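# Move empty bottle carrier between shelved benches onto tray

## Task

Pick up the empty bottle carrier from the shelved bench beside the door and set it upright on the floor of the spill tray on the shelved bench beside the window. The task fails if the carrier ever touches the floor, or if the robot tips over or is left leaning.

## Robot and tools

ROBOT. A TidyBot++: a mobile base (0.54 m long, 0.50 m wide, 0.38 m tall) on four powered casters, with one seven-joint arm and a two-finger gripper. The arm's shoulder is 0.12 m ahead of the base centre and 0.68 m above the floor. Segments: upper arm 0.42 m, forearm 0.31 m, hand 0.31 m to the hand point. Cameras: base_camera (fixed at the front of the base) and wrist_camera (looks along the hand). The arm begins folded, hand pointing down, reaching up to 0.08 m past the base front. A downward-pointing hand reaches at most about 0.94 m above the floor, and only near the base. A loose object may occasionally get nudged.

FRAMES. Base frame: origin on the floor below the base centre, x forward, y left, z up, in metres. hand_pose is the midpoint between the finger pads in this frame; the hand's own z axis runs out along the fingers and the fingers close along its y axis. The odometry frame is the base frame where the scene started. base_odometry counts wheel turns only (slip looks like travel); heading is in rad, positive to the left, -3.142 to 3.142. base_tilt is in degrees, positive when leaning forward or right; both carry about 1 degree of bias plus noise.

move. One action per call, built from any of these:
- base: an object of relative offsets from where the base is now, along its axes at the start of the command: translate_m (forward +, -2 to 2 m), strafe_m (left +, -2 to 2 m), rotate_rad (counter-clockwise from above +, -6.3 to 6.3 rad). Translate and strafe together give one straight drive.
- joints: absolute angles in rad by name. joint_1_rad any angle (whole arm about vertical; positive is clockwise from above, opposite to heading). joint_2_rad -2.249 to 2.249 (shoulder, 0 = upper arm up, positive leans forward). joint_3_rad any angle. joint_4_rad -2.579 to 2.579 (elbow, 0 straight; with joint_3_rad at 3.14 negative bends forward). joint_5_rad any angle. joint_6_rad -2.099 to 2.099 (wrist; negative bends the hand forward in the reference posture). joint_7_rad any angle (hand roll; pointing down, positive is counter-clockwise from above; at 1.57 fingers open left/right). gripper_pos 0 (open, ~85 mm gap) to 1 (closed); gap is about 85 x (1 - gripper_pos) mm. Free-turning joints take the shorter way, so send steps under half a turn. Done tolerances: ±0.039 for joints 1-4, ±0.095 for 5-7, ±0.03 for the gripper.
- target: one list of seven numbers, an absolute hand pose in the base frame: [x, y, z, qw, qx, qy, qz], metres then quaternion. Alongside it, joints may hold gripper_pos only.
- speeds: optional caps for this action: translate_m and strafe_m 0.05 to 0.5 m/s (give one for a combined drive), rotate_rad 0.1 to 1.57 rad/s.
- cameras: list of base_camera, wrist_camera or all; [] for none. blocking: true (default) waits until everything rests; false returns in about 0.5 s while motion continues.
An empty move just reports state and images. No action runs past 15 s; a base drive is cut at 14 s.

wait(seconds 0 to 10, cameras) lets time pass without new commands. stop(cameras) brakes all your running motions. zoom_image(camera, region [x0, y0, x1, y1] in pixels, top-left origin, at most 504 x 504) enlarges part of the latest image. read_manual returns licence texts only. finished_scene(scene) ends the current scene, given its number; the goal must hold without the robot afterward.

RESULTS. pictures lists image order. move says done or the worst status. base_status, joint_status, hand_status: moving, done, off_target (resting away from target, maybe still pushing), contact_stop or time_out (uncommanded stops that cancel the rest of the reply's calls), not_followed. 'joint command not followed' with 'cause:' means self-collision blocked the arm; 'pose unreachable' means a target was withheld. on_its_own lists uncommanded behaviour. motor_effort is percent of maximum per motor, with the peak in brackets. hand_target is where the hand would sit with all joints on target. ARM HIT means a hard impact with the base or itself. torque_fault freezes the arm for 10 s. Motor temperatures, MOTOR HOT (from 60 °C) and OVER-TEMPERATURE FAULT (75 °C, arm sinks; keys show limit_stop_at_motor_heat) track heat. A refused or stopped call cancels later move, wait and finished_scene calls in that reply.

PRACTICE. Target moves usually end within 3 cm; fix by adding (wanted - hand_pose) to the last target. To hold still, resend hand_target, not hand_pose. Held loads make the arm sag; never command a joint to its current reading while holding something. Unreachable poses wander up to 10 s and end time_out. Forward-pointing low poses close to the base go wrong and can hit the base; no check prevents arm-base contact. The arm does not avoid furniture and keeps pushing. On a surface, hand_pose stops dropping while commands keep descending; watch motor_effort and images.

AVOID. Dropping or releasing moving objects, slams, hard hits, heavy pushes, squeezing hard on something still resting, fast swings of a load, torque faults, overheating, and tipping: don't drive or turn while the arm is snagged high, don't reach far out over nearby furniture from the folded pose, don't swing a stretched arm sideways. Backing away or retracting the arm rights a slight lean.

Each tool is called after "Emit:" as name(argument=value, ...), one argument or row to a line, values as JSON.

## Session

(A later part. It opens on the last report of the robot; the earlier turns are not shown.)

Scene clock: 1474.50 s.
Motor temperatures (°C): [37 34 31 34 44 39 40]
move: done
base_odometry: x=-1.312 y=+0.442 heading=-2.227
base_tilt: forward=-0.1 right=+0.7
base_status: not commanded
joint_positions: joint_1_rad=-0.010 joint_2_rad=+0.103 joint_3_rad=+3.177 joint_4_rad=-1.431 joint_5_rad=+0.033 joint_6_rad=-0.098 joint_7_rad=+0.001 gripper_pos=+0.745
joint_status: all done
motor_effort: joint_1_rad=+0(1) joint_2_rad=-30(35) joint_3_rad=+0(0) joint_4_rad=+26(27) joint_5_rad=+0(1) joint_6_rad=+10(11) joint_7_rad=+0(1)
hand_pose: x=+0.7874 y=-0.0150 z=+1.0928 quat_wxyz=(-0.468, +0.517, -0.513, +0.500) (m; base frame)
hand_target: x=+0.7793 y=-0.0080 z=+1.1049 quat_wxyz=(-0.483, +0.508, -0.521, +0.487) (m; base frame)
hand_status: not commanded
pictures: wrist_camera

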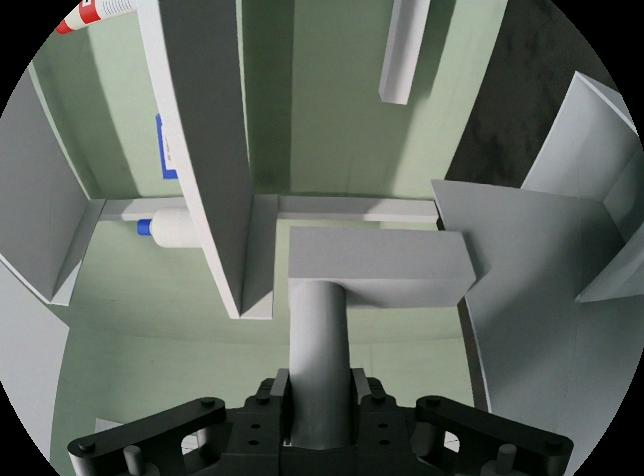

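Emit:
move(
  base={"translate_m": -0.26, "strafe_m": 0.37},
  speeds={"translate_m": 0.2},
  cameras=["wrist_camera", "base_camera"],
)

Scene clock: 1511.50 s.
Motor temperatures (°C): [37 34 31 35 44 39 40]
move: done
base_odometry: x=-0.860 y=+0.422 heading=-2.227
base_tilt: forward=-0.1 right=+0.7
base_status: done
joint_positions: joint_1_rad=-0.013 joint_2_rad=+0.102 joint_3_rad=+3.175 joint_4_rad=-1.431 joint_5_rad=+0.033 joint_6_rad=-0.098 joint_7_rad=+0.001 gripper_pos=+0.745
joint_status: not commanded
motor_effort: joint_1_rad=-1(3) joint_2_rad=-30(33) joint_3_rad=+0(3) joint_4_rad=+26(27) joint_5_rad=+0(1) joint_6_rad=+10(11) joint_7_rad=+0(1)
hand_pose: x=+0.7872 y=-0.0116 z=+1.0932 quat_wxyz=(-0.470, +0.518, -0.511, +0.499) (m; base frame)
hand_target: x=+0.7793 y=-0.0080 z=+1.1049 quat_wxyz=(-0.483, +0.508, -0.521, +0.487) (m; base frame)
hand_status: not commanded
pictures: base_camera, wrist_camera

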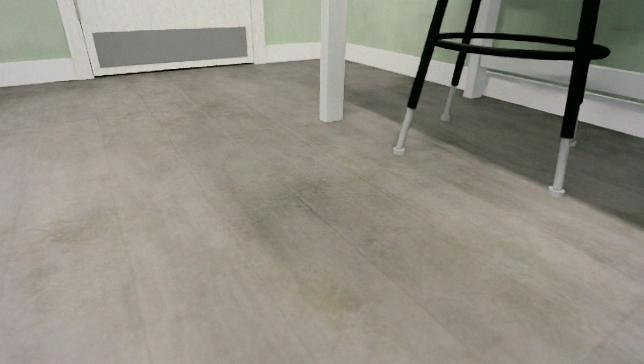

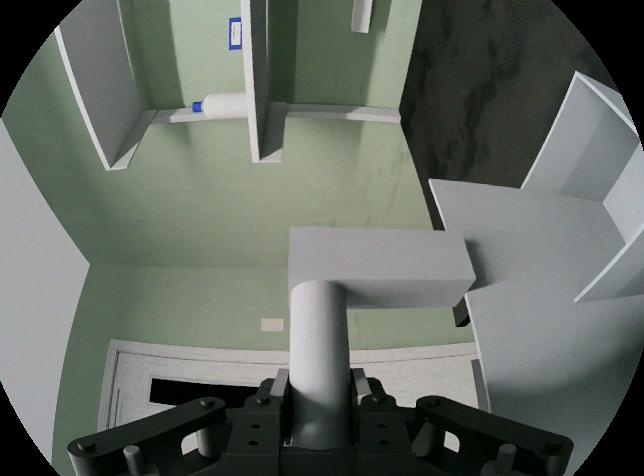

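Emit:
move(
  base={"translate_m": -0.654, "strafe_m": 1.011, "rotate_rad": 1.767},
  speeds={"translate_m": 0.3, "rotate_rad": 0.5},
  cameras=["wrist_camera", "base_camera"],
)

Scene clock: 1526.60 s.
Motor temperatures (°C): [37 34 31 35 44 39 40]
move: done
base_odometry: x=+0.340 y=+0.324 heading=-0.459
base_tilt: forward=-0.1 right=+0.7
base_status: done
joint_positions: joint_1_rad=-0.020 joint_2_rad=+0.103 joint_3_rad=+3.169 joint_4_rad=-1.431 joint_5_rad=+0.033 joint_6_rad=-0.099 joint_7_rad=+0.001 gripper_pos=+0.745
joint_status: not commanded
motor_effort: joint_1_rad=+0(6) joint_2_rad=-30(34) joint_3_rad=+0(5) joint_4_rad=+25(27) joint_5_rad=+0(1) joint_6_rad=+10(11) joint_7_rad=+0(1)
hand_pose: x=+0.7873 y=-0.0038 z=+1.0930 quat_wxyz=(-0.473, +0.521, -0.509, +0.496) (m; base frame)
hand_target: x=+0.7793 y=-0.0080 z=+1.1049 quat_wxyz=(-0.483, +0.508, -0.521, +0.487) (m; base frame)
hand_status: not commanded
pictures: base_camera, wrist_camera

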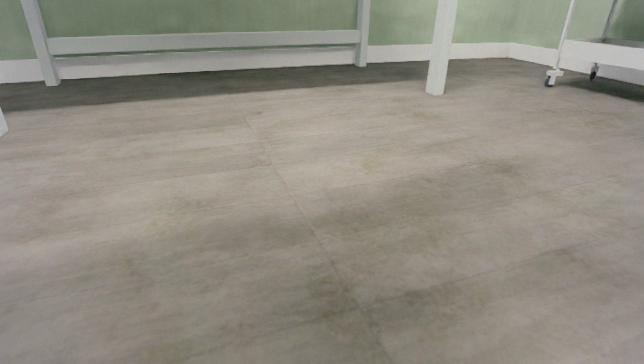

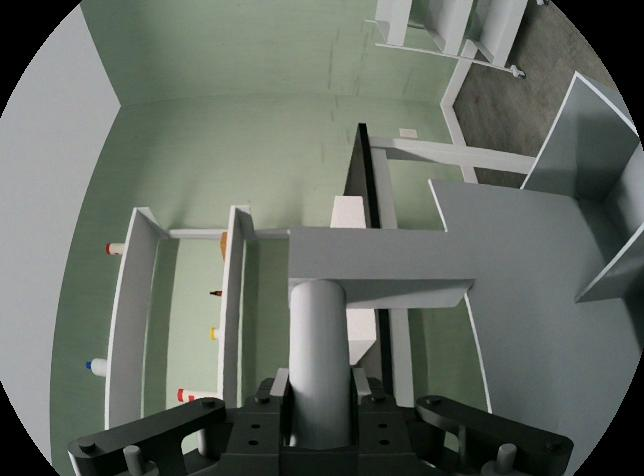

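Emit:
zoom_image(
  camera="wrist_camera",
  region=[270, 110, 480, 400],
)

Scaled by 1.738.

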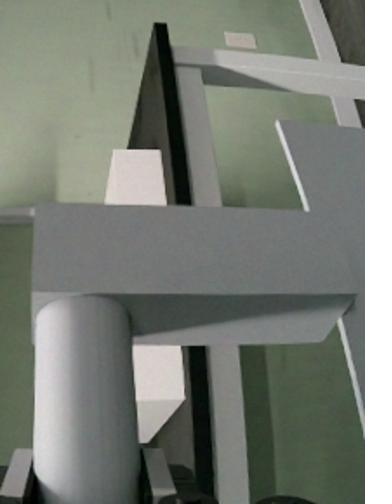

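Emit:
move(
  joints={"joint_2_rad": 0.093, "joint_4_rad": -1.225, "joint_6_rad": -0.32},
  cameras=[],
)

Emit:
move(
  joints={"joint_2_rad": 0.118, "joint_4_rad": -0.99, "joint_6_rad": -0.53},
  cameras=[],
)

Emit:
move(
  joints={"joint_2_rad": 0.192, "joint_4_rad": -0.666, "joint_6_rad": -0.78},
  cameras=["wrist_camera"],
)

Scene clock: 1650.83 s.
Motor temperatures (°C): [37 35 31 35 44 39 40]
move: done
base_odometry: x=+0.340 y=+0.324 heading=-0.459
base_tilt: forward=-0.1 right=+0.7
base_status: not commanded
joint_positions: joint_1_rad=-0.020 joint_2_rad=+0.103 joint_3_rad=+3.169 joint_4_rad=-1.240 joint_5_rad=+0.033 joint_6_rad=-0.282 joint_7_rad=+0.001 gripper_pos=+0.745
joint_status: all done
motor_effort: joint_1_rad=+0(1) joint_2_rad=-30(32) joint_3_rad=+0(1) joint_4_rad=+25(28) joint_5_rad=+0(1) joint_6_rad=+10(11) joint_7_rad=+0(1)
hand_pose: x=+0.7794 y=-0.0054 z=+1.1548 quat_wxyz=(-0.473, +0.518, -0.509, +0.499) (m; base frame)
hand_target: x=+0.7733 y=-0.0096 z=+1.1585 quat_wxyz=(-0.479, +0.508, -0.525, +0.487) (m; base frame)
hand_status: not commanded
pictures: none
No camera images: "cameras" was empty.

Scene clock: 1652.40 s.
Motor temperatures (°C): [37 35 31 35 44 39 40]
move: done
base_odometry: x=+0.340 y=+0.324 heading=-0.459
base_tilt: forward=-0.1 right=+0.7
base_status: not commanded
joint_positions: joint_1_rad=-0.020 joint_2_rad=+0.113 joint_3_rad=+3.169 joint_4_rad=-1.005 joint_5_rad=+0.033 joint_6_rad=-0.493 joint_7_rad=+0.001 gripper_pos=+0.745
joint_status: all done
motor_effort: joint_1_rad=+0(1) joint_2_rad=-29(32) joint_3_rad=+0(0) joint_4_rad=+24(27) joint_5_rad=+0(1) joint_6_rad=+10(11) joint_7_rad=+0(1)
hand_pose: x=+0.7605 y=-0.0068 z=+1.2247 quat_wxyz=(-0.476, +0.512, -0.507, +0.503) (m; base frame)
hand_target: x=+0.7606 y=-0.0107 z=+1.2192 quat_wxyz=(-0.478, +0.506, -0.527, +0.488) (m; base frame)
hand_status: not commanded
pictures: none
No camera images: "cameras" was empty.

Scene clock: 1654.20 s.
Motor temperatures (°C): [37 35 31 35 44 39 40]
move: done
base_odometry: x=+0.340 y=+0.324 heading=-0.459
base_tilt: forward=-0.1 right=+0.7
base_status: not commanded
joint_positions: joint_1_rad=-0.020 joint_2_rad=+0.186 joint_3_rad=+3.169 joint_4_rad=-0.683 joint_5_rad=+0.033 joint_6_rad=-0.743 joint_7_rad=+0.001 gripper_pos=+0.745
joint_status: all done
motor_effort: joint_1_rad=+0(1) joint_2_rad=-29(31) joint_3_rad=+0(1) joint_4_rad=+21(25) joint_5_rad=+1(1) joint_6_rad=+11(12) joint_7_rad=+0(1)
hand_pose: x=+0.7482 y=-0.0072 z=+1.2852 quat_wxyz=(-0.474, +0.510, -0.510, +0.504) (m; base frame)
hand_target: x=+0.7479 y=-0.0108 z=+1.2796 quat_wxyz=(-0.477, +0.503, -0.529, +0.489) (m; base frame)
hand_status: not commanded
pictures: wrist_camera

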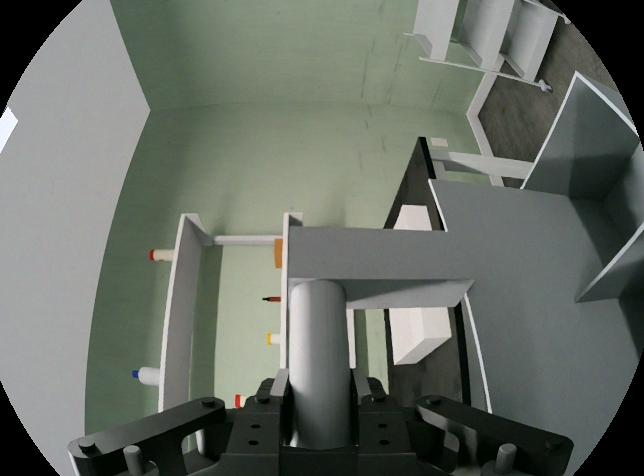

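Emit:
zoom_image(
  camera="wrist_camera",
  region=[330, 110, 560, 420],
)

Scaled by 1.626.

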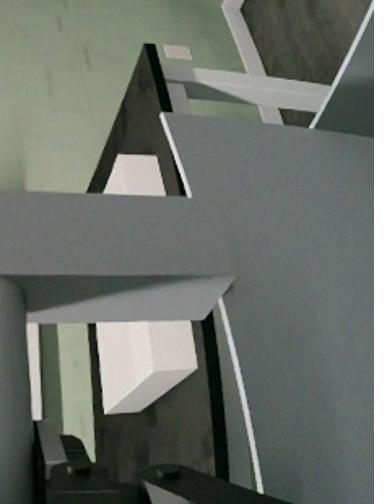

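Emit:
zoom_image(
  camera="wrist_camera",
  region=[380, 180, 480, 380],
)

Scaled by 2.520.

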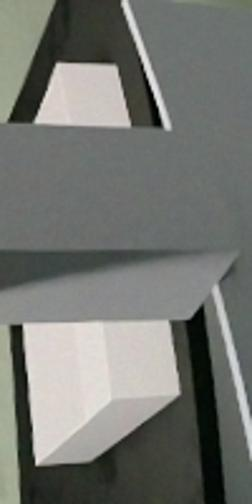

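Emit:
zoom_image(
  camera="wrist_camera",
  region=[385, 190, 455, 240],
)

Emit:
zoom_image(
  camera="wrist_camera",
  region=[380, 300, 480, 375],
)

Scaled by 7.200.

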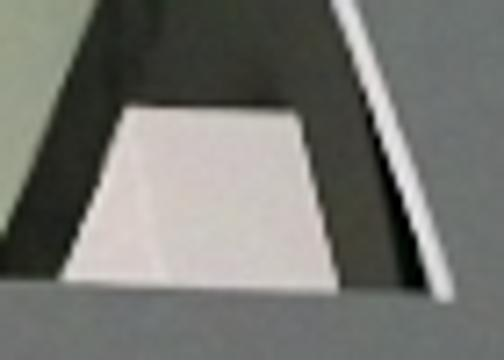

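Scaled by 5.040.

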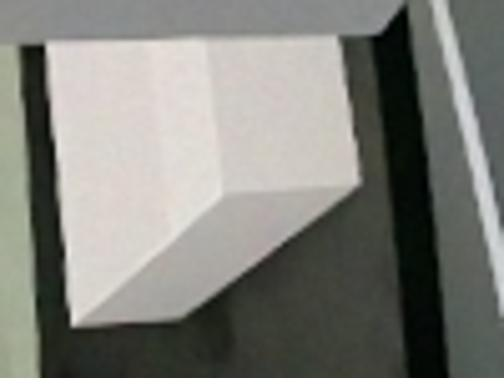

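Emit:
move(
  base={"translate_m": 0.3},
  speeds={"translate_m": 0.2},
  cameras=["wrist_camera", "base_camera"],
)

Emit:
zoom_image(
  camera="wrist_camera",
  region=[380, 180, 520, 440],
)

Scene clock: 1880.80 s.
Motor temperatures (°C): [37 34 31 35 44 39 40]
move: done
base_odometry: x=+0.609 y=+0.191 heading=-0.459
base_tilt: forward=-0.1 right=+0.7
base_status: done
joint_positions: joint_1_rad=-0.020 joint_2_rad=+0.204 joint_3_rad=+3.169 joint_4_rad=-0.682 joint_5_rad=+0.033 joint_6_rad=-0.747 joint_7_rad=+0.001 gripper_pos=+0.745
joint_status: not commanded
motor_effort: joint_1_rad=+0(2) joint_2_rad=-31(34) joint_3_rad=+0(1) joint_4_rad=+22(23) joint_5_rad=+0(1) joint_6_rad=+11(11) joint_7_rad=+0(1)
hand_pose: x=+0.7585 y=-0.0070 z=+1.2738 quat_wxyz=(-0.469, +0.515, -0.515, +0.499) (m; base frame)
hand_target: x=+0.7479 y=-0.0108 z=+1.2796 quat_wxyz=(-0.477, +0.503, -0.529, +0.489) (m; base frame)
hand_status: not commanded
pictures: base_camera, wrist_camera

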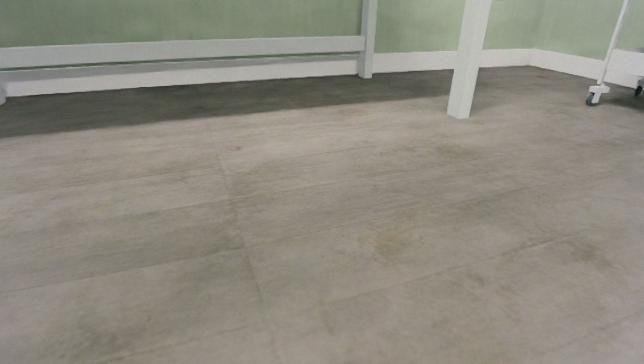

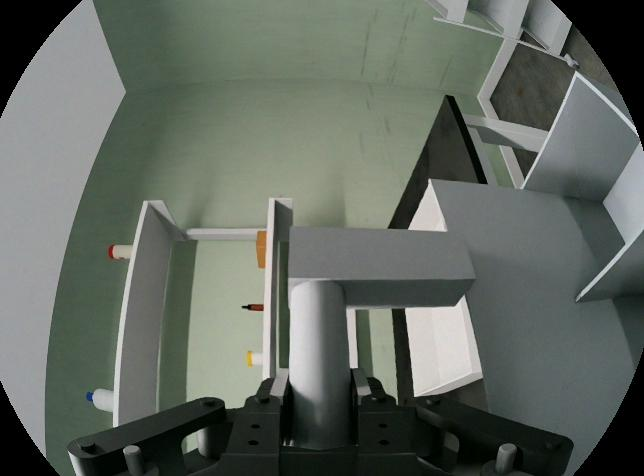

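Scaled by 1.938.

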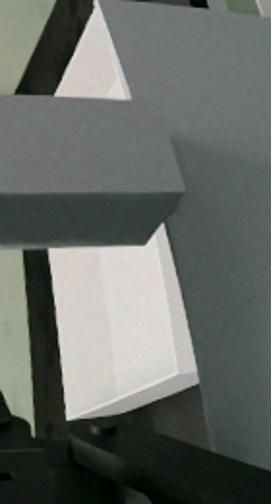

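Emit:
zoom_image(
  camera="wrist_camera",
  region=[395, 290, 495, 410],
)

Emit:
zoom_image(
  camera="wrist_camera",
  region=[390, 160, 490, 240],
)

Scaled by 4.200.

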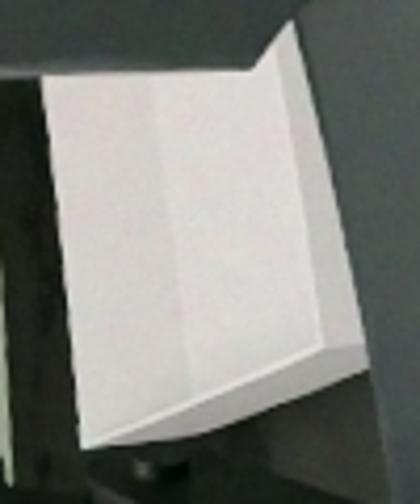

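Scaled by 5.040.

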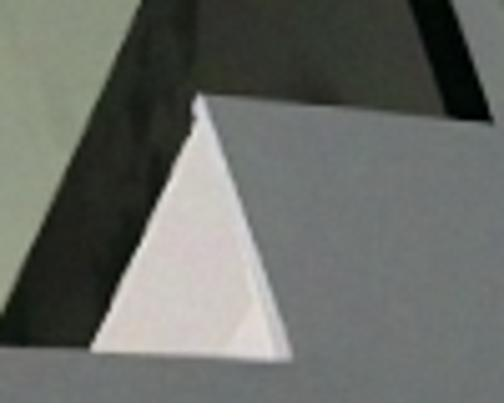

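Emit:
zoom_image(
  camera="wrist_camera",
  region=[270, 215, 390, 455],
)

Emit:
zoom_image(
  camera="wrist_camera",
  region=[420, 60, 644, 330],
)

Scaled by 2.100.

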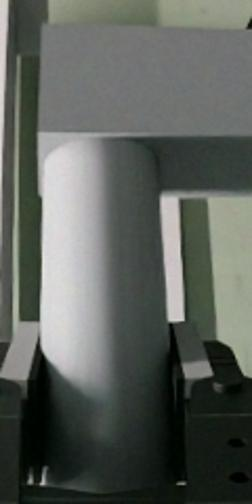

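Scaled by 1.867.

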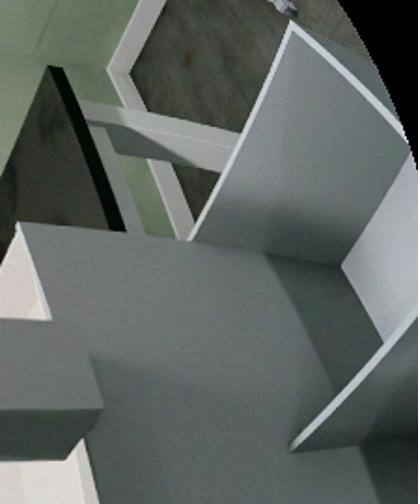

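Emit:
move(
  joints={"joint_2_rad": 0.235, "joint_4_rad": -0.445, "joint_6_rad": -0.95},
  base={"translate_m": 0.22, "rotate_rad": -0.072},
  speeds={"translate_m": 0.15, "rotate_rad": 0.2},
  cameras=["wrist_camera"],
)

Emit:
zoom_image(
  camera="wrist_camera",
  region=[380, 180, 520, 440],
)

Scene clock: 2083.10 s.
Motor temperatures (°C): [37 35 31 35 43 39 40]
move: done
base_odometry: x=+0.806 y=+0.093 heading=-0.532
base_tilt: forward=+0.0 right=+0.7
base_status: done
joint_positions: joint_1_rad=-0.016 joint_2_rad=+0.243 joint_3_rad=+3.171 joint_4_rad=-0.461 joint_5_rad=+0.033 joint_6_rad=-0.916 joint_7_rad=+0.001 gripper_pos=+0.745
joint_status: all done
motor_effort: joint_1_rad=+1(5) joint_2_rad=-30(33) joint_3_rad=+0(3) joint_4_rad=+20(23) joint_5_rad=+1(2) joint_6_rad=+10(11) joint_7_rad=+0(1)
hand_pose: x=+0.7348 y=-0.0098 z=+1.3145 quat_wxyz=(-0.471, +0.510, -0.515, +0.504) (m; base frame)
hand_target: x=+0.7255 y=-0.0104 z=+1.3171 quat_wxyz=(-0.479, +0.500, -0.529, +0.491) (m; base frame)
hand_status: not commanded
pictures: wrist_camera

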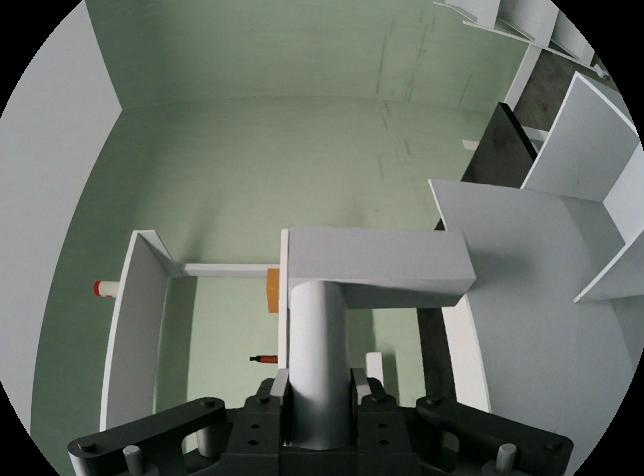

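Scaled by 1.938.

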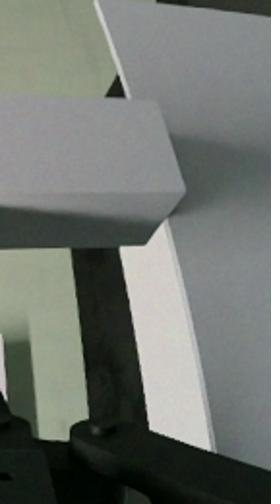

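Emit:
move(
  base={"translate_m": 0.474, "strafe_m": 0.115},
  speeds={"translate_m": 0.15},
  cameras=["wrist_camera", "base_camera"],
)

Scene clock: 2139.37 s.
Motor temperatures (°C): [37 35 31 34 43 39 40]
move: done
base_odometry: x=+1.273 y=-0.048 heading=-0.532
base_tilt: forward=-0.1 right=+0.7
base_status: done
joint_positions: joint_1_rad=-0.016 joint_2_rad=+0.247 joint_3_rad=+3.171 joint_4_rad=-0.460 joint_5_rad=+0.033 joint_6_rad=-0.917 joint_7_rad=+0.001 gripper_pos=+0.745
joint_status: not commanded
motor_effort: joint_1_rad=+0(2) joint_2_rad=-30(34) joint_3_rad=+0(1) joint_4_rad=+20(21) joint_5_rad=+0(1) joint_6_rad=+10(11) joint_7_rad=+0(1)
hand_pose: x=+0.7372 y=-0.0098 z=+1.3122 quat_wxyz=(-0.470, +0.511, -0.516, +0.503) (m; base frame)
hand_target: x=+0.7255 y=-0.0104 z=+1.3171 quat_wxyz=(-0.479, +0.500, -0.529, +0.491) (m; base frame)
hand_status: not commanded
pictures: base_camera, wrist_camera

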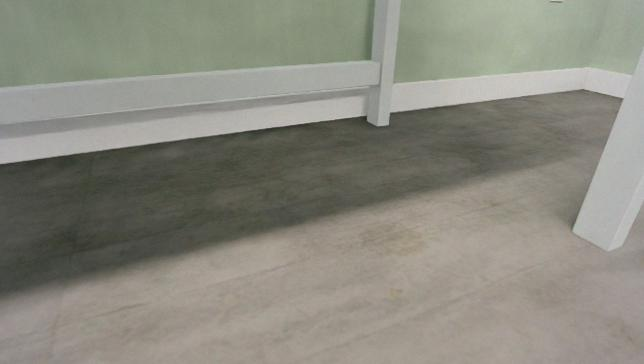

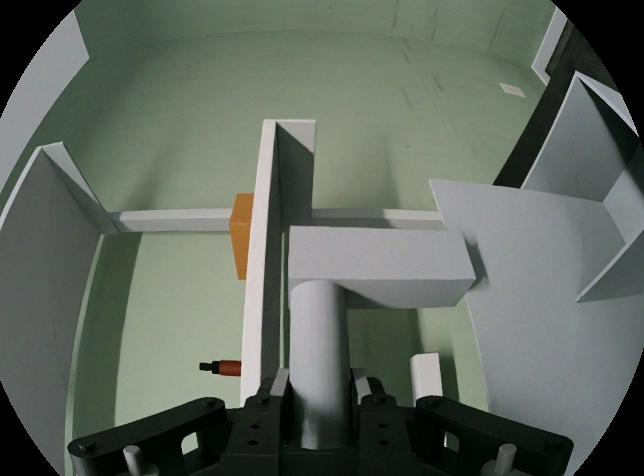

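Emit:
move(
  joints={"joint_2_rad": 0.139, "joint_4_rad": -0.745, "joint_6_rad": -0.71},
  cameras=["wrist_camera"],
)

Scene clock: 2170.77 s.
Motor temperatures (°C): [37 35 31 34 43 39 40]
move: done
base_odometry: x=+1.273 y=-0.048 heading=-0.532
base_tilt: forward=+0.0 right=+0.7
base_status: not commanded
joint_positions: joint_1_rad=-0.016 joint_2_rad=+0.158 joint_3_rad=+3.171 joint_4_rad=-0.731 joint_5_rad=+0.033 joint_6_rad=-0.777 joint_7_rad=+0.000 gripper_pos=+0.745
joint_status: all done
motor_effort: joint_1_rad=+0(1) joint_2_rad=-26(31) joint_3_rad=+0(1) joint_4_rad=+20(21) joint_5_rad=+0(1) joint_6_rad=+9(11) joint_7_rad=+0(0)
hand_pose: x=+0.7391 y=-0.0110 z=+1.2661 quat_wxyz=(-0.460, +0.522, -0.525, +0.491) (m; base frame)
hand_target: x=+0.7318 y=-0.0111 z=+1.2907 quat_wxyz=(-0.489, +0.493, -0.518, +0.499) (m; base frame)
hand_status: not commanded
pictures: wrist_camera

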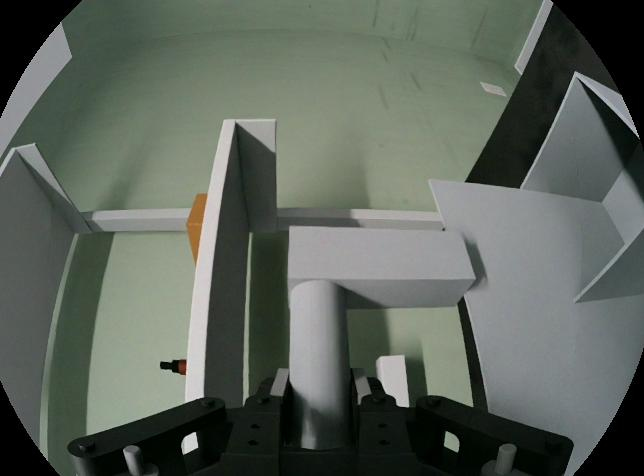

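Emit:
move(
  joints={"joint_2_rad": 0.088, "joint_4_rad": -0.915, "joint_6_rad": -0.565},
  cameras=["wrist_camera"],
)

Scene clock: 2178.67 s.
Motor temperatures (°C): [37 35 31 34 43 39 40]
move: done
base_odometry: x=+1.273 y=-0.048 heading=-0.532
base_tilt: forward=-0.1 right=+0.8
base_status: not commanded
joint_positions: joint_1_rad=-0.016 joint_2_rad=+0.095 joint_3_rad=+3.171 joint_4_rad=-0.893 joint_5_rad=+0.033 joint_6_rad=-0.629 joint_7_rad=+0.000 gripper_pos=+0.745
joint_status: all done
motor_effort: joint_1_rad=+0(1) joint_2_rad=-23(26) joint_3_rad=+0(1) joint_4_rad=+20(20) joint_5_rad=+0(1) joint_6_rad=+8(9) joint_7_rad=+0(0)
hand_pose: x=+0.7325 y=-0.0110 z=+1.2594 quat_wxyz=(-0.473, +0.511, -0.512, +0.503) (m; base frame)
hand_target: x=+0.7325 y=-0.0110 z=+1.2709 quat_wxyz=(-0.496, +0.488, -0.510, +0.505) (m; base frame)
hand_status: not commanded
pictures: wrist_camera

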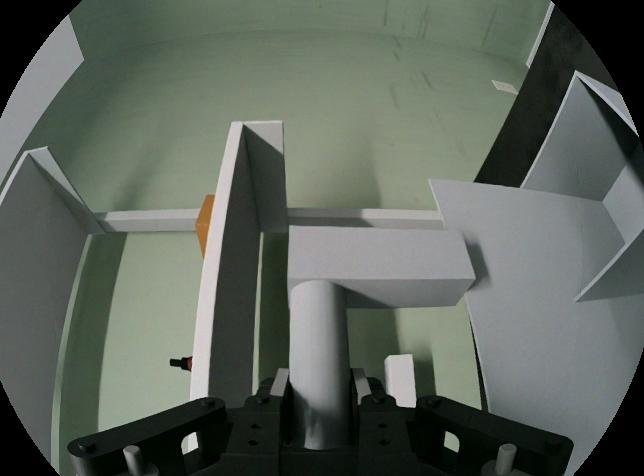

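Emit:
move(
  joints={"joint_2_rad": 0.064, "joint_4_rad": -1.0, "joint_6_rad": -0.5},
  cameras=["wrist_camera"],
)

Scene clock: 2187.67 s.
Motor temperatures (°C): [37 35 31 34 43 39 40]
move: done
base_odometry: x=+1.273 y=-0.048 heading=-0.532
base_tilt: forward=-0.1 right=+0.7
base_status: not commanded
joint_positions: joint_1_rad=-0.016 joint_2_rad=+0.065 joint_3_rad=+3.171 joint_4_rad=-0.971 joint_5_rad=+0.033 joint_6_rad=-0.554 joint_7_rad=-0.006 gripper_pos=+0.745
joint_status: all done
motor_effort: joint_1_rad=-1(2) joint_2_rad=-21(24) joint_3_rad=-1(2) joint_4_rad=+19(20) joint_5_rad=+1(1) joint_6_rad=+7(8) joint_7_rad=+1(1)
hand_pose: x=+0.7280 y=-0.0113 z=+1.2564 quat_wxyz=(-0.482, +0.503, -0.506, +0.509) (m; base frame)
hand_target: x=+0.7323 y=-0.0109 z=+1.2564 quat_wxyz=(-0.498, +0.487, -0.509, +0.506) (m; base frame)
hand_status: not commanded
pictures: wrist_camera

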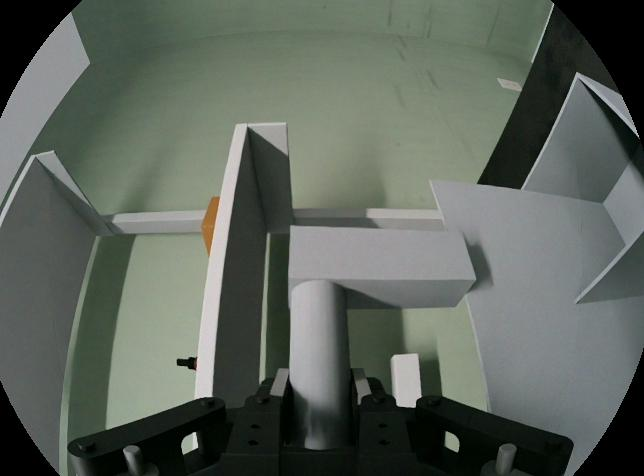

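Emit:
move(
  joints={"joint_2_rad": 0.064, "joint_4_rad": -1.025, "joint_6_rad": -0.5},
  cameras=["wrist_camera"],
)

Scene clock: 2219.47 s.
Motor temperatures (°C): [37 34 31 34 43 39 40]
move: done
base_odometry: x=+1.273 y=-0.048 heading=-0.532
base_tilt: forward=-0.1 right=+0.7
base_status: not commanded
joint_positions: joint_1_rad=-0.016 joint_2_rad=+0.056 joint_3_rad=+3.173 joint_4_rad=-0.988 joint_5_rad=+0.033 joint_6_rad=-0.540 joint_7_rad=-0.007 gripper_pos=+0.745
joint_status: all done
motor_effort: joint_1_rad=-3(3) joint_2_rad=-19(21) joint_3_rad=-1(2) joint_4_rad=+17(19) joint_5_rad=+1(2) joint_6_rad=+5(7) joint_7_rad=+2(2)
hand_pose: x=+0.7261 y=-0.0121 z=+1.2555 quat_wxyz=(-0.483, +0.501, -0.506, +0.510) (m; base frame)
hand_target: x=+0.7359 y=-0.0110 z=+1.2418 quat_wxyz=(-0.491, +0.494, -0.515, +0.500) (m; base frame)
hand_status: not commanded
pictures: wrist_camera

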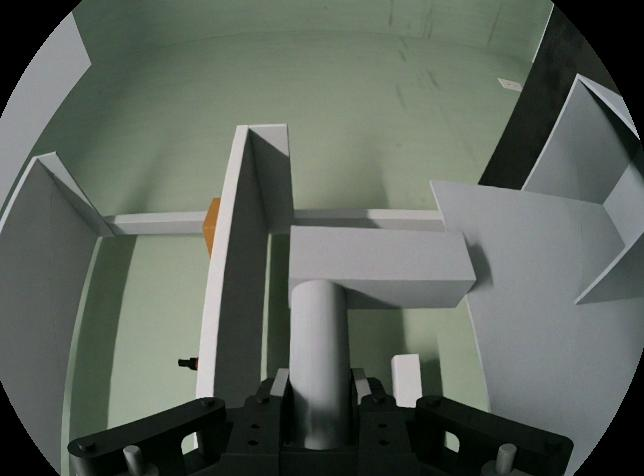

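Emit:
move(
  joints={"joint_2_rad": 0.064, "joint_4_rad": -0.96, "joint_6_rad": -0.5},
  cameras=["wrist_camera"],
)

Scene clock: 2295.43 s.
Motor temperatures (°C): [37 34 31 34 43 39 40]
move: done
base_odometry: x=+1.273 y=-0.048 heading=-0.532
base_tilt: forward=-0.1 right=+0.7
base_status: not commanded
joint_positions: joint_1_rad=-0.016 joint_2_rad=+0.064 joint_3_rad=+3.172 joint_4_rad=-0.977 joint_5_rad=+0.033 joint_6_rad=-0.540 joint_7_rad=-0.007 gripper_pos=+0.745
joint_status: all done
motor_effort: joint_1_rad=+0(2) joint_2_rad=-26(27) joint_3_rad=+0(2) joint_4_rad=+23(23) joint_5_rad=+0(1) joint_6_rad=+10(10) joint_7_rad=+0(2)
hand_pose: x=+0.7287 y=-0.0118 z=+1.2575 quat_wxyz=(-0.484, +0.500, -0.504, +0.511) (m; base frame)
hand_target: x=+0.7256 y=-0.0108 z=+1.2798 quat_wxyz=(-0.508, +0.477, -0.499, +0.516) (m; base frame)
hand_status: not commanded
pictures: wrist_camera

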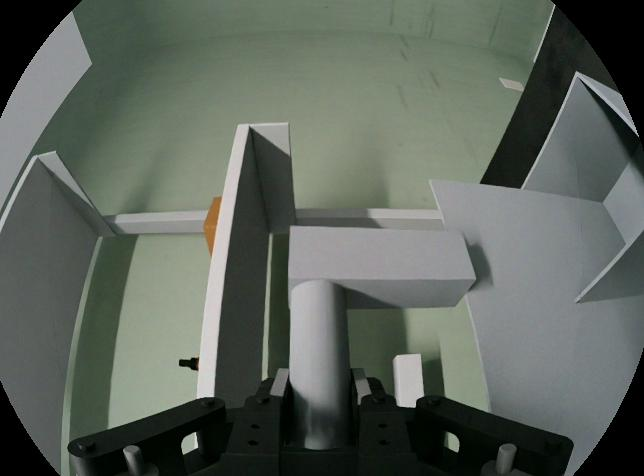

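Emit:
move(
  joints={"joint_2_rad": 0.105, "joint_4_rad": -0.78, "joint_6_rad": -0.755},
  cameras=[],
)

Scene clock: 2332.13 s.
Motor temperatures (°C): [37 34 31 34 43 39 40]
move: done
base_odometry: x=+1.273 y=-0.048 heading=-0.532
base_tilt: forward=-0.1 right=+0.7
base_status: not commanded
joint_positions: joint_1_rad=-0.016 joint_2_rad=+0.098 joint_3_rad=+3.172 joint_4_rad=-0.798 joint_5_rad=+0.033 joint_6_rad=-0.718 joint_7_rad=-0.007 gripper_pos=+0.745
joint_status: all done
motor_effort: joint_1_rad=+0(1) joint_2_rad=-26(29) joint_3_rad=+0(0) joint_4_rad=+22(25) joint_5_rad=-1(1) joint_6_rad=+10(12) joint_7_rad=+0(1)
hand_pose: x=+0.7171 y=-0.0123 z=+1.2831 quat_wxyz=(-0.474, +0.507, -0.515, +0.503) (m; base frame)
hand_target: x=+0.7171 y=-0.0120 z=+1.2779 quat_wxyz=(-0.477, +0.503, -0.530, +0.488) (m; base frame)
hand_status: not commanded
pictures: none
No camera images: "cameras" was empty.

Emit:
move(
  base={"translate_m": -0.006, "strafe_m": -0.0126},
  speeds={"translate_m": 0.05},
  cameras=[],
)

Emit:
move(
  joints={"joint_2_rad": 0.072, "joint_4_rad": -0.898, "joint_6_rad": -0.64},
  cameras=[],
)

Scene clock: 2350.57 s.
Motor temperatures (°C): [37 34 31 34 43 39 40]
move: done
base_odometry: x=+1.262 y=-0.056 heading=-0.532
base_tilt: forward=-0.1 right=+0.7
base_status: done
joint_positions: joint_1_rad=-0.016 joint_2_rad=+0.102 joint_3_rad=+3.173 joint_4_rad=-0.798 joint_5_rad=+0.033 joint_6_rad=-0.720 joint_7_rad=-0.007 gripper_pos=+0.745
joint_status: not commanded
motor_effort: joint_1_rad=+1(3) joint_2_rad=-26(29) joint_3_rad=+0(2) joint_4_rad=+22(23) joint_5_rad=+0(2) joint_6_rad=+10(11) joint_7_rad=+0(1)
hand_pose: x=+0.7192 y=-0.0127 z=+1.2806 quat_wxyz=(-0.473, +0.508, -0.516, +0.502) (m; base frame)
hand_target: x=+0.7171 y=-0.0120 z=+1.2779 quat_wxyz=(-0.477, +0.503, -0.530, +0.488) (m; base frame)
hand_status: not commanded
pictures: none
No camera images: "cameras" was empty.

Scene clock: 2351.53 s.
Motor temperatures (°C): [37 34 31 34 43 39 40]
move: done
base_odometry: x=+1.262 y=-0.056 heading=-0.532
base_tilt: forward=-0.1 right=+0.7
base_status: not commanded
joint_positions: joint_1_rad=-0.016 joint_2_rad=+0.082 joint_3_rad=+3.173 joint_4_rad=-0.877 joint_5_rad=+0.033 joint_6_rad=-0.679 joint_7_rad=-0.007 gripper_pos=+0.745
joint_status: all done
motor_effort: joint_1_rad=+0(1) joint_2_rad=-23(27) joint_3_rad=+0(1) joint_4_rad=+19(22) joint_5_rad=-1(2) joint_6_rad=+7(10) joint_7_rad=+0(1)
hand_pose: x=+0.7213 y=-0.0129 z=+1.2614 quat_wxyz=(-0.469, +0.513, -0.520, +0.497) (m; base frame)
hand_target: x=+0.7198 y=-0.0118 z=+1.2671 quat_wxyz=(-0.486, +0.497, -0.522, +0.495) (m; base frame)
hand_status: not commanded
pictures: none
No camera images: "cameras" was empty.

Emit:
move(
  joints={"joint_2_rad": 0.045, "joint_4_rad": -0.99, "joint_6_rad": -0.572},
  cameras=["wrist_camera"],
)

Scene clock: 2360.03 s.
Motor temperatures (°C): [37 34 31 34 43 39 40]
move: done
base_odometry: x=+1.262 y=-0.056 heading=-0.532
base_tilt: forward=-0.1 right=+0.7
base_status: not commanded
joint_positions: joint_1_rad=-0.016 joint_2_rad=+0.046 joint_3_rad=+3.173 joint_4_rad=-0.958 joint_5_rad=+0.033 joint_6_rad=-0.612 joint_7_rad=-0.007 gripper_pos=+0.745
joint_status: all done
motor_effort: joint_1_rad=+0(1) joint_2_rad=-19(23) joint_3_rad=+0(1) joint_4_rad=+18(19) joint_5_rad=+0(2) joint_6_rad=+5(7) joint_7_rad=-1(1)
hand_pose: x=+0.7146 y=-0.0129 z=+1.2571 quat_wxyz=(-0.475, +0.508, -0.514, +0.502) (m; base frame)
hand_target: x=+0.7195 y=-0.0118 z=+1.2514 quat_wxyz=(-0.487, +0.497, -0.521, +0.495) (m; base frame)
hand_status: not commanded
pictures: wrist_camera

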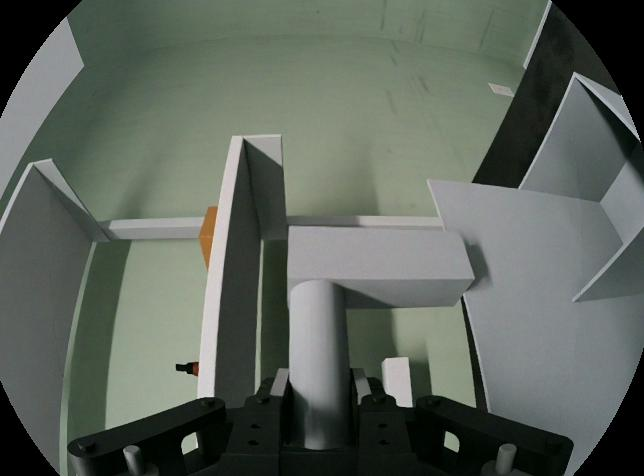

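Emit:
move(
  joints={"joint_2_rad": 0.035, "joint_4_rad": -1.035, "joint_6_rad": -0.55},
  cameras=["wrist_camera"],
)

Scene clock: 2375.63 s.
Motor temperatures (°C): [37 34 31 34 43 39 40]
move: done
base_odometry: x=+1.262 y=-0.056 heading=-0.532
base_tilt: forward=-0.1 right=+0.7
base_status: not commanded
joint_positions: joint_1_rad=-0.016 joint_2_rad=+0.029 joint_3_rad=+3.173 joint_4_rad=-0.997 joint_5_rad=+0.033 joint_6_rad=-0.579 joint_7_rad=-0.007 gripper_pos=+0.745
joint_status: all done
motor_effort: joint_1_rad=-1(2) joint_2_rad=-18(20) joint_3_rad=-1(1) joint_4_rad=+16(18) joint_5_rad=-1(2) joint_6_rad=+3(5) joint_7_rad=+0(1)
hand_pose: x=+0.7111 y=-0.0129 z=+1.2548 quat_wxyz=(-0.478, +0.505, -0.511, +0.505) (m; base frame)
hand_target: x=+0.7206 y=-0.0118 z=+1.2380 quat_wxyz=(-0.483, +0.500, -0.524, +0.492) (m; base frame)
hand_status: not commanded
pictures: wrist_camera

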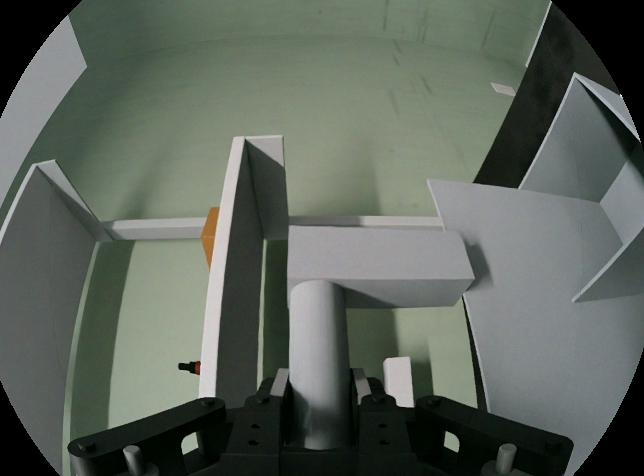

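Emit:
move(
  joints={"joint_2_rad": 0.095, "joint_4_rad": -0.79, "joint_6_rad": -0.78},
  cameras=[],
)

Scene clock: 2581.77 s.
Motor temperatures (°C): [37 34 31 34 43 39 40]
move: done
base_odometry: x=+1.262 y=-0.056 heading=-0.532
base_tilt: forward=-0.1 right=+0.7
base_status: not commanded
joint_positions: joint_1_rad=-0.016 joint_2_rad=+0.091 joint_3_rad=+3.173 joint_4_rad=-0.811 joint_5_rad=+0.033 joint_6_rad=-0.746 joint_7_rad=-0.007 gripper_pos=+0.745
joint_status: all done
motor_effort: joint_1_rad=+0(2) joint_2_rad=-26(28) joint_3_rad=+0(1) joint_4_rad=+22(23) joint_5_rad=+0(1) joint_6_rad=+10(11) joint_7_rad=+1(1)
hand_pose: x=+0.7146 y=-0.0130 z=+1.2718 quat_wxyz=(-0.466, +0.515, -0.523, +0.495) (m; base frame)
hand_target: x=+0.7123 y=-0.0123 z=+1.2705 quat_wxyz=(-0.471, +0.509, -0.537, +0.481) (m; base frame)
hand_status: not commanded
pictures: none
No camera images: "cameras" was empty.

Emit:
move(
  base={"translate_m": -0.023, "strafe_m": -0.016},
  speeds={"translate_m": 0.05},
  cameras=[],
)

Emit:
move(
  joints={"joint_2_rad": 0.058, "joint_4_rad": -0.93, "joint_6_rad": -0.65},
  cameras=[],
)

Scene clock: 2589.93 s.
Motor temperatures (°C): [37 34 31 34 43 39 40]
move: done
base_odometry: x=+1.234 y=-0.058 heading=-0.532
base_tilt: forward=-0.1 right=+0.7
base_status: done
joint_positions: joint_1_rad=-0.016 joint_2_rad=+0.096 joint_3_rad=+3.173 joint_4_rad=-0.809 joint_5_rad=+0.033 joint_6_rad=-0.746 joint_7_rad=-0.007 gripper_pos=+0.745
joint_status: not commanded
motor_effort: joint_1_rad=+0(2) joint_2_rad=-26(28) joint_3_rad=+0(2) joint_4_rad=+22(23) joint_5_rad=+0(1) joint_6_rad=+10(10) joint_7_rad=+0(0)
hand_pose: x=+0.7168 y=-0.0129 z=+1.2701 quat_wxyz=(-0.465, +0.515, -0.524, +0.494) (m; base frame)
hand_target: x=+0.7123 y=-0.0123 z=+1.2705 quat_wxyz=(-0.471, +0.509, -0.537, +0.481) (m; base frame)
hand_status: not commanded
pictures: none
No camera images: "cameras" was empty.

Scene clock: 2590.97 s.
Motor temperatures (°C): [37 34 31 34 43 39 40]
move: done
base_odometry: x=+1.234 y=-0.058 heading=-0.532
base_tilt: forward=-0.1 right=+0.7
base_status: not commanded
joint_positions: joint_1_rad=-0.016 joint_2_rad=+0.083 joint_3_rad=+3.173 joint_4_rad=-0.931 joint_5_rad=+0.033 joint_6_rad=-0.721 joint_7_rad=-0.007 gripper_pos=+0.745
joint_status: all done
motor_effort: joint_1_rad=+0(1) joint_2_rad=-26(29) joint_3_rad=+0(0) joint_4_rad=+23(25) joint_5_rad=+0(1) joint_6_rad=+10(11) joint_7_rad=+0(0)
hand_pose: x=+0.7282 y=-0.0133 z=+1.2161 quat_wxyz=(-0.443, +0.536, -0.543, +0.471) (m; base frame)
hand_target: x=+0.7167 y=-0.0121 z=+1.2540 quat_wxyz=(-0.478, +0.504, -0.529, +0.488) (m; base frame)
hand_status: not commanded
pictures: none
No camera images: "cameras" was empty.

Emit:
move(
  joints={"joint_2_rad": 0.05, "joint_4_rad": -1.04, "joint_6_rad": -0.48},
  cameras=["wrist_camera"],
)

Scene clock: 2604.53 s.
Motor temperatures (°C): [37 34 31 34 43 39 40]
move: done
base_odometry: x=+1.234 y=-0.058 heading=-0.532
base_tilt: forward=-0.1 right=+0.7
base_status: not commanded
joint_positions: joint_1_rad=-0.016 joint_2_rad=+0.075 joint_3_rad=+3.173 joint_4_rad=-1.038 joint_5_rad=+0.033 joint_6_rad=-0.560 joint_7_rad=-0.007 gripper_pos=+0.745
joint_status: all done
motor_effort: joint_1_rad=+0(1) joint_2_rad=-28(29) joint_3_rad=+0(0) joint_4_rad=+24(25) joint_5_rad=+0(1) joint_6_rad=+10(11) joint_7_rad=+0(0)
hand_pose: x=+0.7424 y=-0.0123 z=+1.2084 quat_wxyz=(-0.460, +0.523, -0.527, +0.487) (m; base frame)
hand_target: x=+0.7303 y=-0.0110 z=+1.2478 quat_wxyz=(-0.496, +0.489, -0.510, +0.504) (m; base frame)
hand_status: not commanded
pictures: wrist_camera

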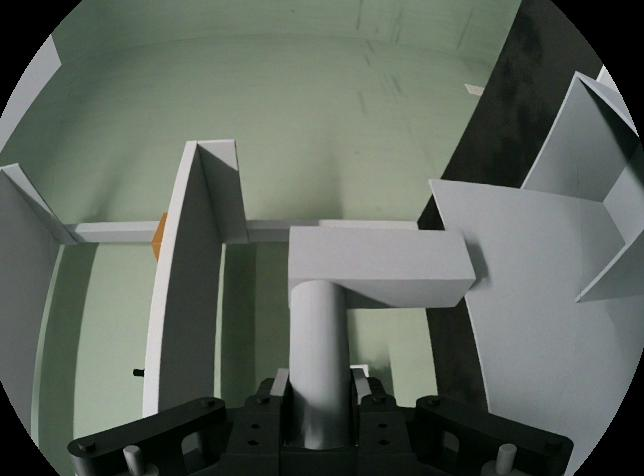

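Emit:
move(
  base={"translate_m": 0.017, "strafe_m": -0.0245},
  speeds={"translate_m": 0.05},
  cameras=[],
)

Emit:
move(
  joints={"joint_2_rad": 0.02, "joint_4_rad": -1.13, "joint_6_rad": -0.4},
  cameras=["wrist_camera"],
)

Scene clock: 2619.47 s.
Motor temperatures (°C): [37 34 31 34 43 39 40]
move: done
base_odometry: x=+1.236 y=-0.088 heading=-0.532
base_tilt: forward=-0.1 right=+0.7
base_status: done
joint_positions: joint_1_rad=-0.016 joint_2_rad=+0.073 joint_3_rad=+3.172 joint_4_rad=-1.039 joint_5_rad=+0.033 joint_6_rad=-0.558 joint_7_rad=-0.007 gripper_pos=+0.745
joint_status: not commanded
motor_effort: joint_1_rad=+0(3) joint_2_rad=-27(29) joint_3_rad=+0(2) joint_4_rad=+24(25) joint_5_rad=+0(2) joint_6_rad=+10(11) joint_7_rad=+0(1)
hand_pose: x=+0.7413 y=-0.0120 z=+1.2104 quat_wxyz=(-0.461, +0.522, -0.526, +0.488) (m; base frame)
hand_target: x=+0.7303 y=-0.0110 z=+1.2478 quat_wxyz=(-0.496, +0.489, -0.510, +0.504) (m; base frame)
hand_status: not commanded
pictures: none
No camera images: "cameras" was empty.

Scene clock: 2620.37 s.
Motor temperatures (°C): [37 34 31 34 43 39 40]
move: done
base_odometry: x=+1.236 y=-0.088 heading=-0.532
base_tilt: forward=-0.1 right=+0.7
base_status: not commanded
joint_positions: joint_1_rad=-0.016 joint_2_rad=+0.047 joint_3_rad=+3.172 joint_4_rad=-1.127 joint_5_rad=+0.033 joint_6_rad=-0.482 joint_7_rad=-0.007 gripper_pos=+0.745
joint_status: all done
motor_effort: joint_1_rad=+0(1) joint_2_rad=-26(30) joint_3_rad=+0(1) joint_4_rad=+24(26) joint_5_rad=+1(1) joint_6_rad=+11(11) joint_7_rad=+0(1)
hand_pose: x=+0.7390 y=-0.0118 z=+1.1974 quat_wxyz=(-0.465, +0.519, -0.522, +0.491) (m; base frame)
hand_target: x=+0.7258 y=-0.0108 z=+1.2374 quat_wxyz=(-0.502, +0.485, -0.505, +0.509) (m; base frame)
hand_status: not commanded
pictures: wrist_camera

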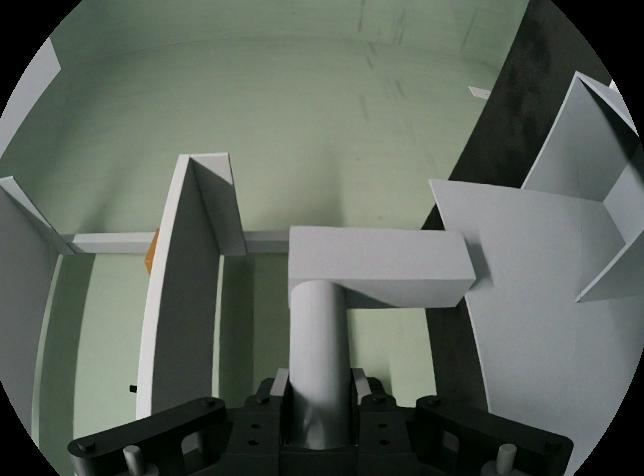

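Emit:
move(
  cameras=["wrist_camera"],
)

Scene clock: 2645.20 s.
Motor temperatures (°C): [37 34 31 34 43 39 40]
base_odometry: x=+1.236 y=-0.088 heading=-0.532
base_tilt: forward=-0.1 right=+0.7
base_status: not commanded
joint_positions: joint_1_rad=-0.016 joint_2_rad=+0.047 joint_3_rad=+3.172 joint_4_rad=-1.127 joint_5_rad=+0.033 joint_6_rad=-0.482 joint_7_rad=-0.007 gripper_pos=+0.745
joint_status: all done
motor_effort: joint_1_rad=+0(1) joint_2_rad=-27(30) joint_3_rad=+0(1) joint_4_rad=+25(26) joint_5_rad=-1(1) joint_6_rad=+10(11) joint_7_rad=+1(1)
hand_pose: x=+0.7390 y=-0.0118 z=+1.1975 quat_wxyz=(-0.465, +0.519, -0.522, +0.491) (m; base frame)
hand_target: x=+0.7258 y=-0.0108 z=+1.2374 quat_wxyz=(-0.502, +0.485, -0.505, +0.509) (m; base frame)
hand_status: not commanded
pictures: wrist_camera

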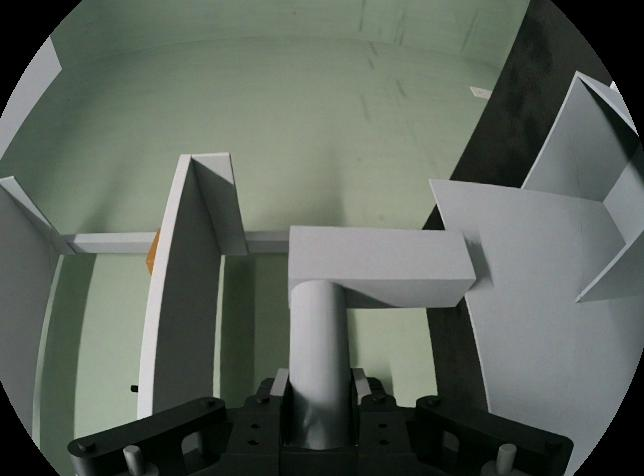

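Emit:
move(
  joints={"joint_2_rad": 0.012, "joint_4_rad": -1.18, "joint_6_rad": -0.345},
  cameras=[],
)

Emit:
wait(
  seconds=0.5,
  cameras=["wrist_camera"],
)

Scene clock: 2654.93 s.
Motor temperatures (°C): [37 34 31 34 43 39 40]
move: done
base_odometry: x=+1.236 y=-0.088 heading=-0.532
base_tilt: forward=-0.1 right=+0.7
base_status: not commanded
joint_positions: joint_1_rad=-0.016 joint_2_rad=+0.035 joint_3_rad=+3.172 joint_4_rad=-1.176 joint_5_rad=+0.033 joint_6_rad=-0.425 joint_7_rad=-0.007 gripper_pos=+0.745
joint_status: all done
motor_effort: joint_1_rad=+1(1) joint_2_rad=-26(27) joint_3_rad=+1(1) joint_4_rad=+25(26) joint_5_rad=+1(2) joint_6_rad=+10(11) joint_7_rad=+1(1)
hand_pose: x=+0.7387 y=-0.0114 z=+1.1930 quat_wxyz=(-0.471, +0.515, -0.517, +0.496) (m; base frame)
hand_target: x=+0.7275 y=-0.0104 z=+1.2293 quat_wxyz=(-0.505, +0.482, -0.501, +0.511) (m; base frame)
hand_status: not commanded
pictures: none
No camera images: "cameras" was empty.

Scene clock: 2655.43 s.
Motor temperatures (°C): [37 34 31 34 43 39 40]
base_odometry: x=+1.236 y=-0.088 heading=-0.532
base_tilt: forward=-0.1 right=+0.7
base_status: not commanded
joint_positions: joint_1_rad=-0.016 joint_2_rad=+0.035 joint_3_rad=+3.172 joint_4_rad=-1.176 joint_5_rad=+0.033 joint_6_rad=-0.425 joint_7_rad=-0.007 gripper_pos=+0.745
joint_status: all done
motor_effort: joint_1_rad=+0(1) joint_2_rad=-25(27) joint_3_rad=+0(1) joint_4_rad=+25(26) joint_5_rad=+1(2) joint_6_rad=+10(11) joint_7_rad=+1(1)
hand_pose: x=+0.7387 y=-0.0114 z=+1.1930 quat_wxyz=(-0.471, +0.515, -0.517, +0.496) (m; base frame)
hand_target: x=+0.7275 y=-0.0104 z=+1.2293 quat_wxyz=(-0.505, +0.482, -0.501, +0.511) (m; base frame)
hand_status: not commanded
wait: 0.50 s; at rest by 0.27 s
pictures: wrist_camera

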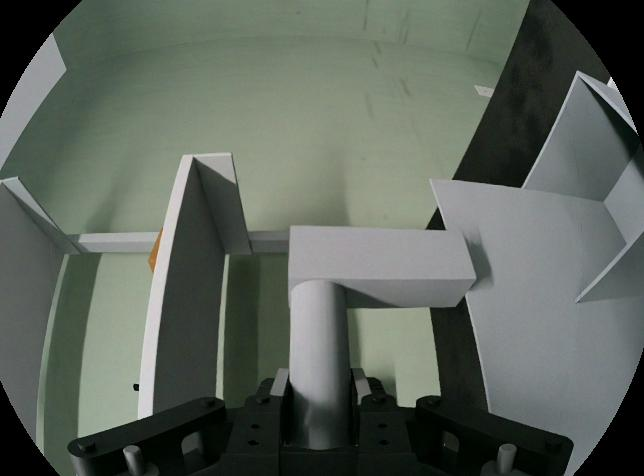

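Emit:
move(
  joints={"joint_2_rad": 0.006, "joint_4_rad": -1.215, "joint_6_rad": -0.315},
  cameras=[],
)

Emit:
wait(
  seconds=0.3,
  cameras=[],
)

Scene clock: 2661.43 s.
Motor temperatures (°C): [37 34 31 34 43 39 40]
move: done
base_odometry: x=+1.236 y=-0.088 heading=-0.532
base_tilt: forward=-0.1 right=+0.8
base_status: not commanded
joint_positions: joint_1_rad=-0.016 joint_2_rad=+0.025 joint_3_rad=+3.172 joint_4_rad=-1.206 joint_5_rad=+0.033 joint_6_rad=-0.388 joint_7_rad=-0.007 gripper_pos=+0.745
joint_status: all done
motor_effort: joint_1_rad=+1(2) joint_2_rad=-25(26) joint_3_rad=+1(2) joint_4_rad=+24(25) joint_5_rad=+0(1) joint_6_rad=+10(10) joint_7_rad=+0(1)
hand_pose: x=+0.7370 y=-0.0112 z=+1.1920 quat_wxyz=(-0.475, +0.511, -0.513, +0.500) (m; base frame)
hand_target: x=+0.7282 y=-0.0102 z=+1.2212 quat_wxyz=(-0.506, +0.482, -0.500, +0.511) (m; base frame)
hand_status: not commanded
pictures: none
No camera images: "cameras" was empty.

Scene clock: 2661.73 s.
Motor temperatures (°C): [37 34 31 34 43 39 40]
base_odometry: x=+1.236 y=-0.088 heading=-0.532
base_tilt: forward=-0.1 right=+0.7
base_status: not commanded
joint_positions: joint_1_rad=-0.016 joint_2_rad=+0.025 joint_3_rad=+3.172 joint_4_rad=-1.206 joint_5_rad=+0.033 joint_6_rad=-0.388 joint_7_rad=-0.007 gripper_pos=+0.745
joint_status: all done
motor_effort: joint_1_rad=+0(2) joint_2_rad=-25(26) joint_3_rad=+1(2) joint_4_rad=+24(25) joint_5_rad=+1(1) joint_6_rad=+10(10) joint_7_rad=+0(1)
hand_pose: x=+0.7370 y=-0.0112 z=+1.1921 quat_wxyz=(-0.475, +0.511, -0.513, +0.500) (m; base frame)
hand_target: x=+0.7282 y=-0.0102 z=+1.2212 quat_wxyz=(-0.506, +0.482, -0.500, +0.511) (m; base frame)
hand_status: not commanded
wait: 0.30 s; at rest by 0.27 s
pictures: none
No camera images: "cameras" was empty.

Emit:
move(
  joints={"joint_2_rad": 0.006, "joint_4_rad": -1.24, "joint_6_rad": -0.33},
  cameras=[],
)

Emit:
wait(
  seconds=0.3,
  cameras=[],
)

Scene clock: 2671.60 s.
Motor temperatures (°C): [37 34 31 34 43 39 40]
move: done
base_odometry: x=+1.236 y=-0.088 heading=-0.532
base_tilt: forward=-0.1 right=+0.7
base_status: not commanded
joint_positions: joint_1_rad=-0.016 joint_2_rad=+0.016 joint_3_rad=+3.172 joint_4_rad=-1.218 joint_5_rad=+0.033 joint_6_rad=-0.385 joint_7_rad=-0.007 gripper_pos=+0.745
joint_status: all done
motor_effort: joint_1_rad=+1(2) joint_2_rad=-23(25) joint_3_rad=+1(2) joint_4_rad=+21(24) joint_5_rad=-1(2) joint_6_rad=+7(10) joint_7_rad=-1(1)
hand_pose: x=+0.7337 y=-0.0108 z=+1.1914 quat_wxyz=(-0.475, +0.511, -0.512, +0.500) (m; base frame)
hand_target: x=+0.7310 y=-0.0104 z=+1.2013 quat_wxyz=(-0.496, +0.492, -0.511, +0.502) (m; base frame)
hand_status: not commanded
pictures: none
No camera images: "cameras" was empty.

Scene clock: 2671.90 s.
Motor temperatures (°C): [37 34 31 34 43 39 40]
base_odometry: x=+1.236 y=-0.088 heading=-0.532
base_tilt: forward=-0.1 right=+0.7
base_status: not commanded
joint_positions: joint_1_rad=-0.016 joint_2_rad=+0.016 joint_3_rad=+3.172 joint_4_rad=-1.218 joint_5_rad=+0.033 joint_6_rad=-0.385 joint_7_rad=-0.007 gripper_pos=+0.745
joint_status: all done
motor_effort: joint_1_rad=+1(2) joint_2_rad=-23(25) joint_3_rad=+0(2) joint_4_rad=+21(24) joint_5_rad=-1(2) joint_6_rad=+7(10) joint_7_rad=-1(1)
hand_pose: x=+0.7337 y=-0.0108 z=+1.1914 quat_wxyz=(-0.475, +0.511, -0.512, +0.500) (m; base frame)
hand_target: x=+0.7310 y=-0.0104 z=+1.2013 quat_wxyz=(-0.496, +0.492, -0.511, +0.502) (m; base frame)
hand_status: not commanded
wait: 0.30 s; at rest by 0.27 s
pictures: none
No camera images: "cameras" was empty.


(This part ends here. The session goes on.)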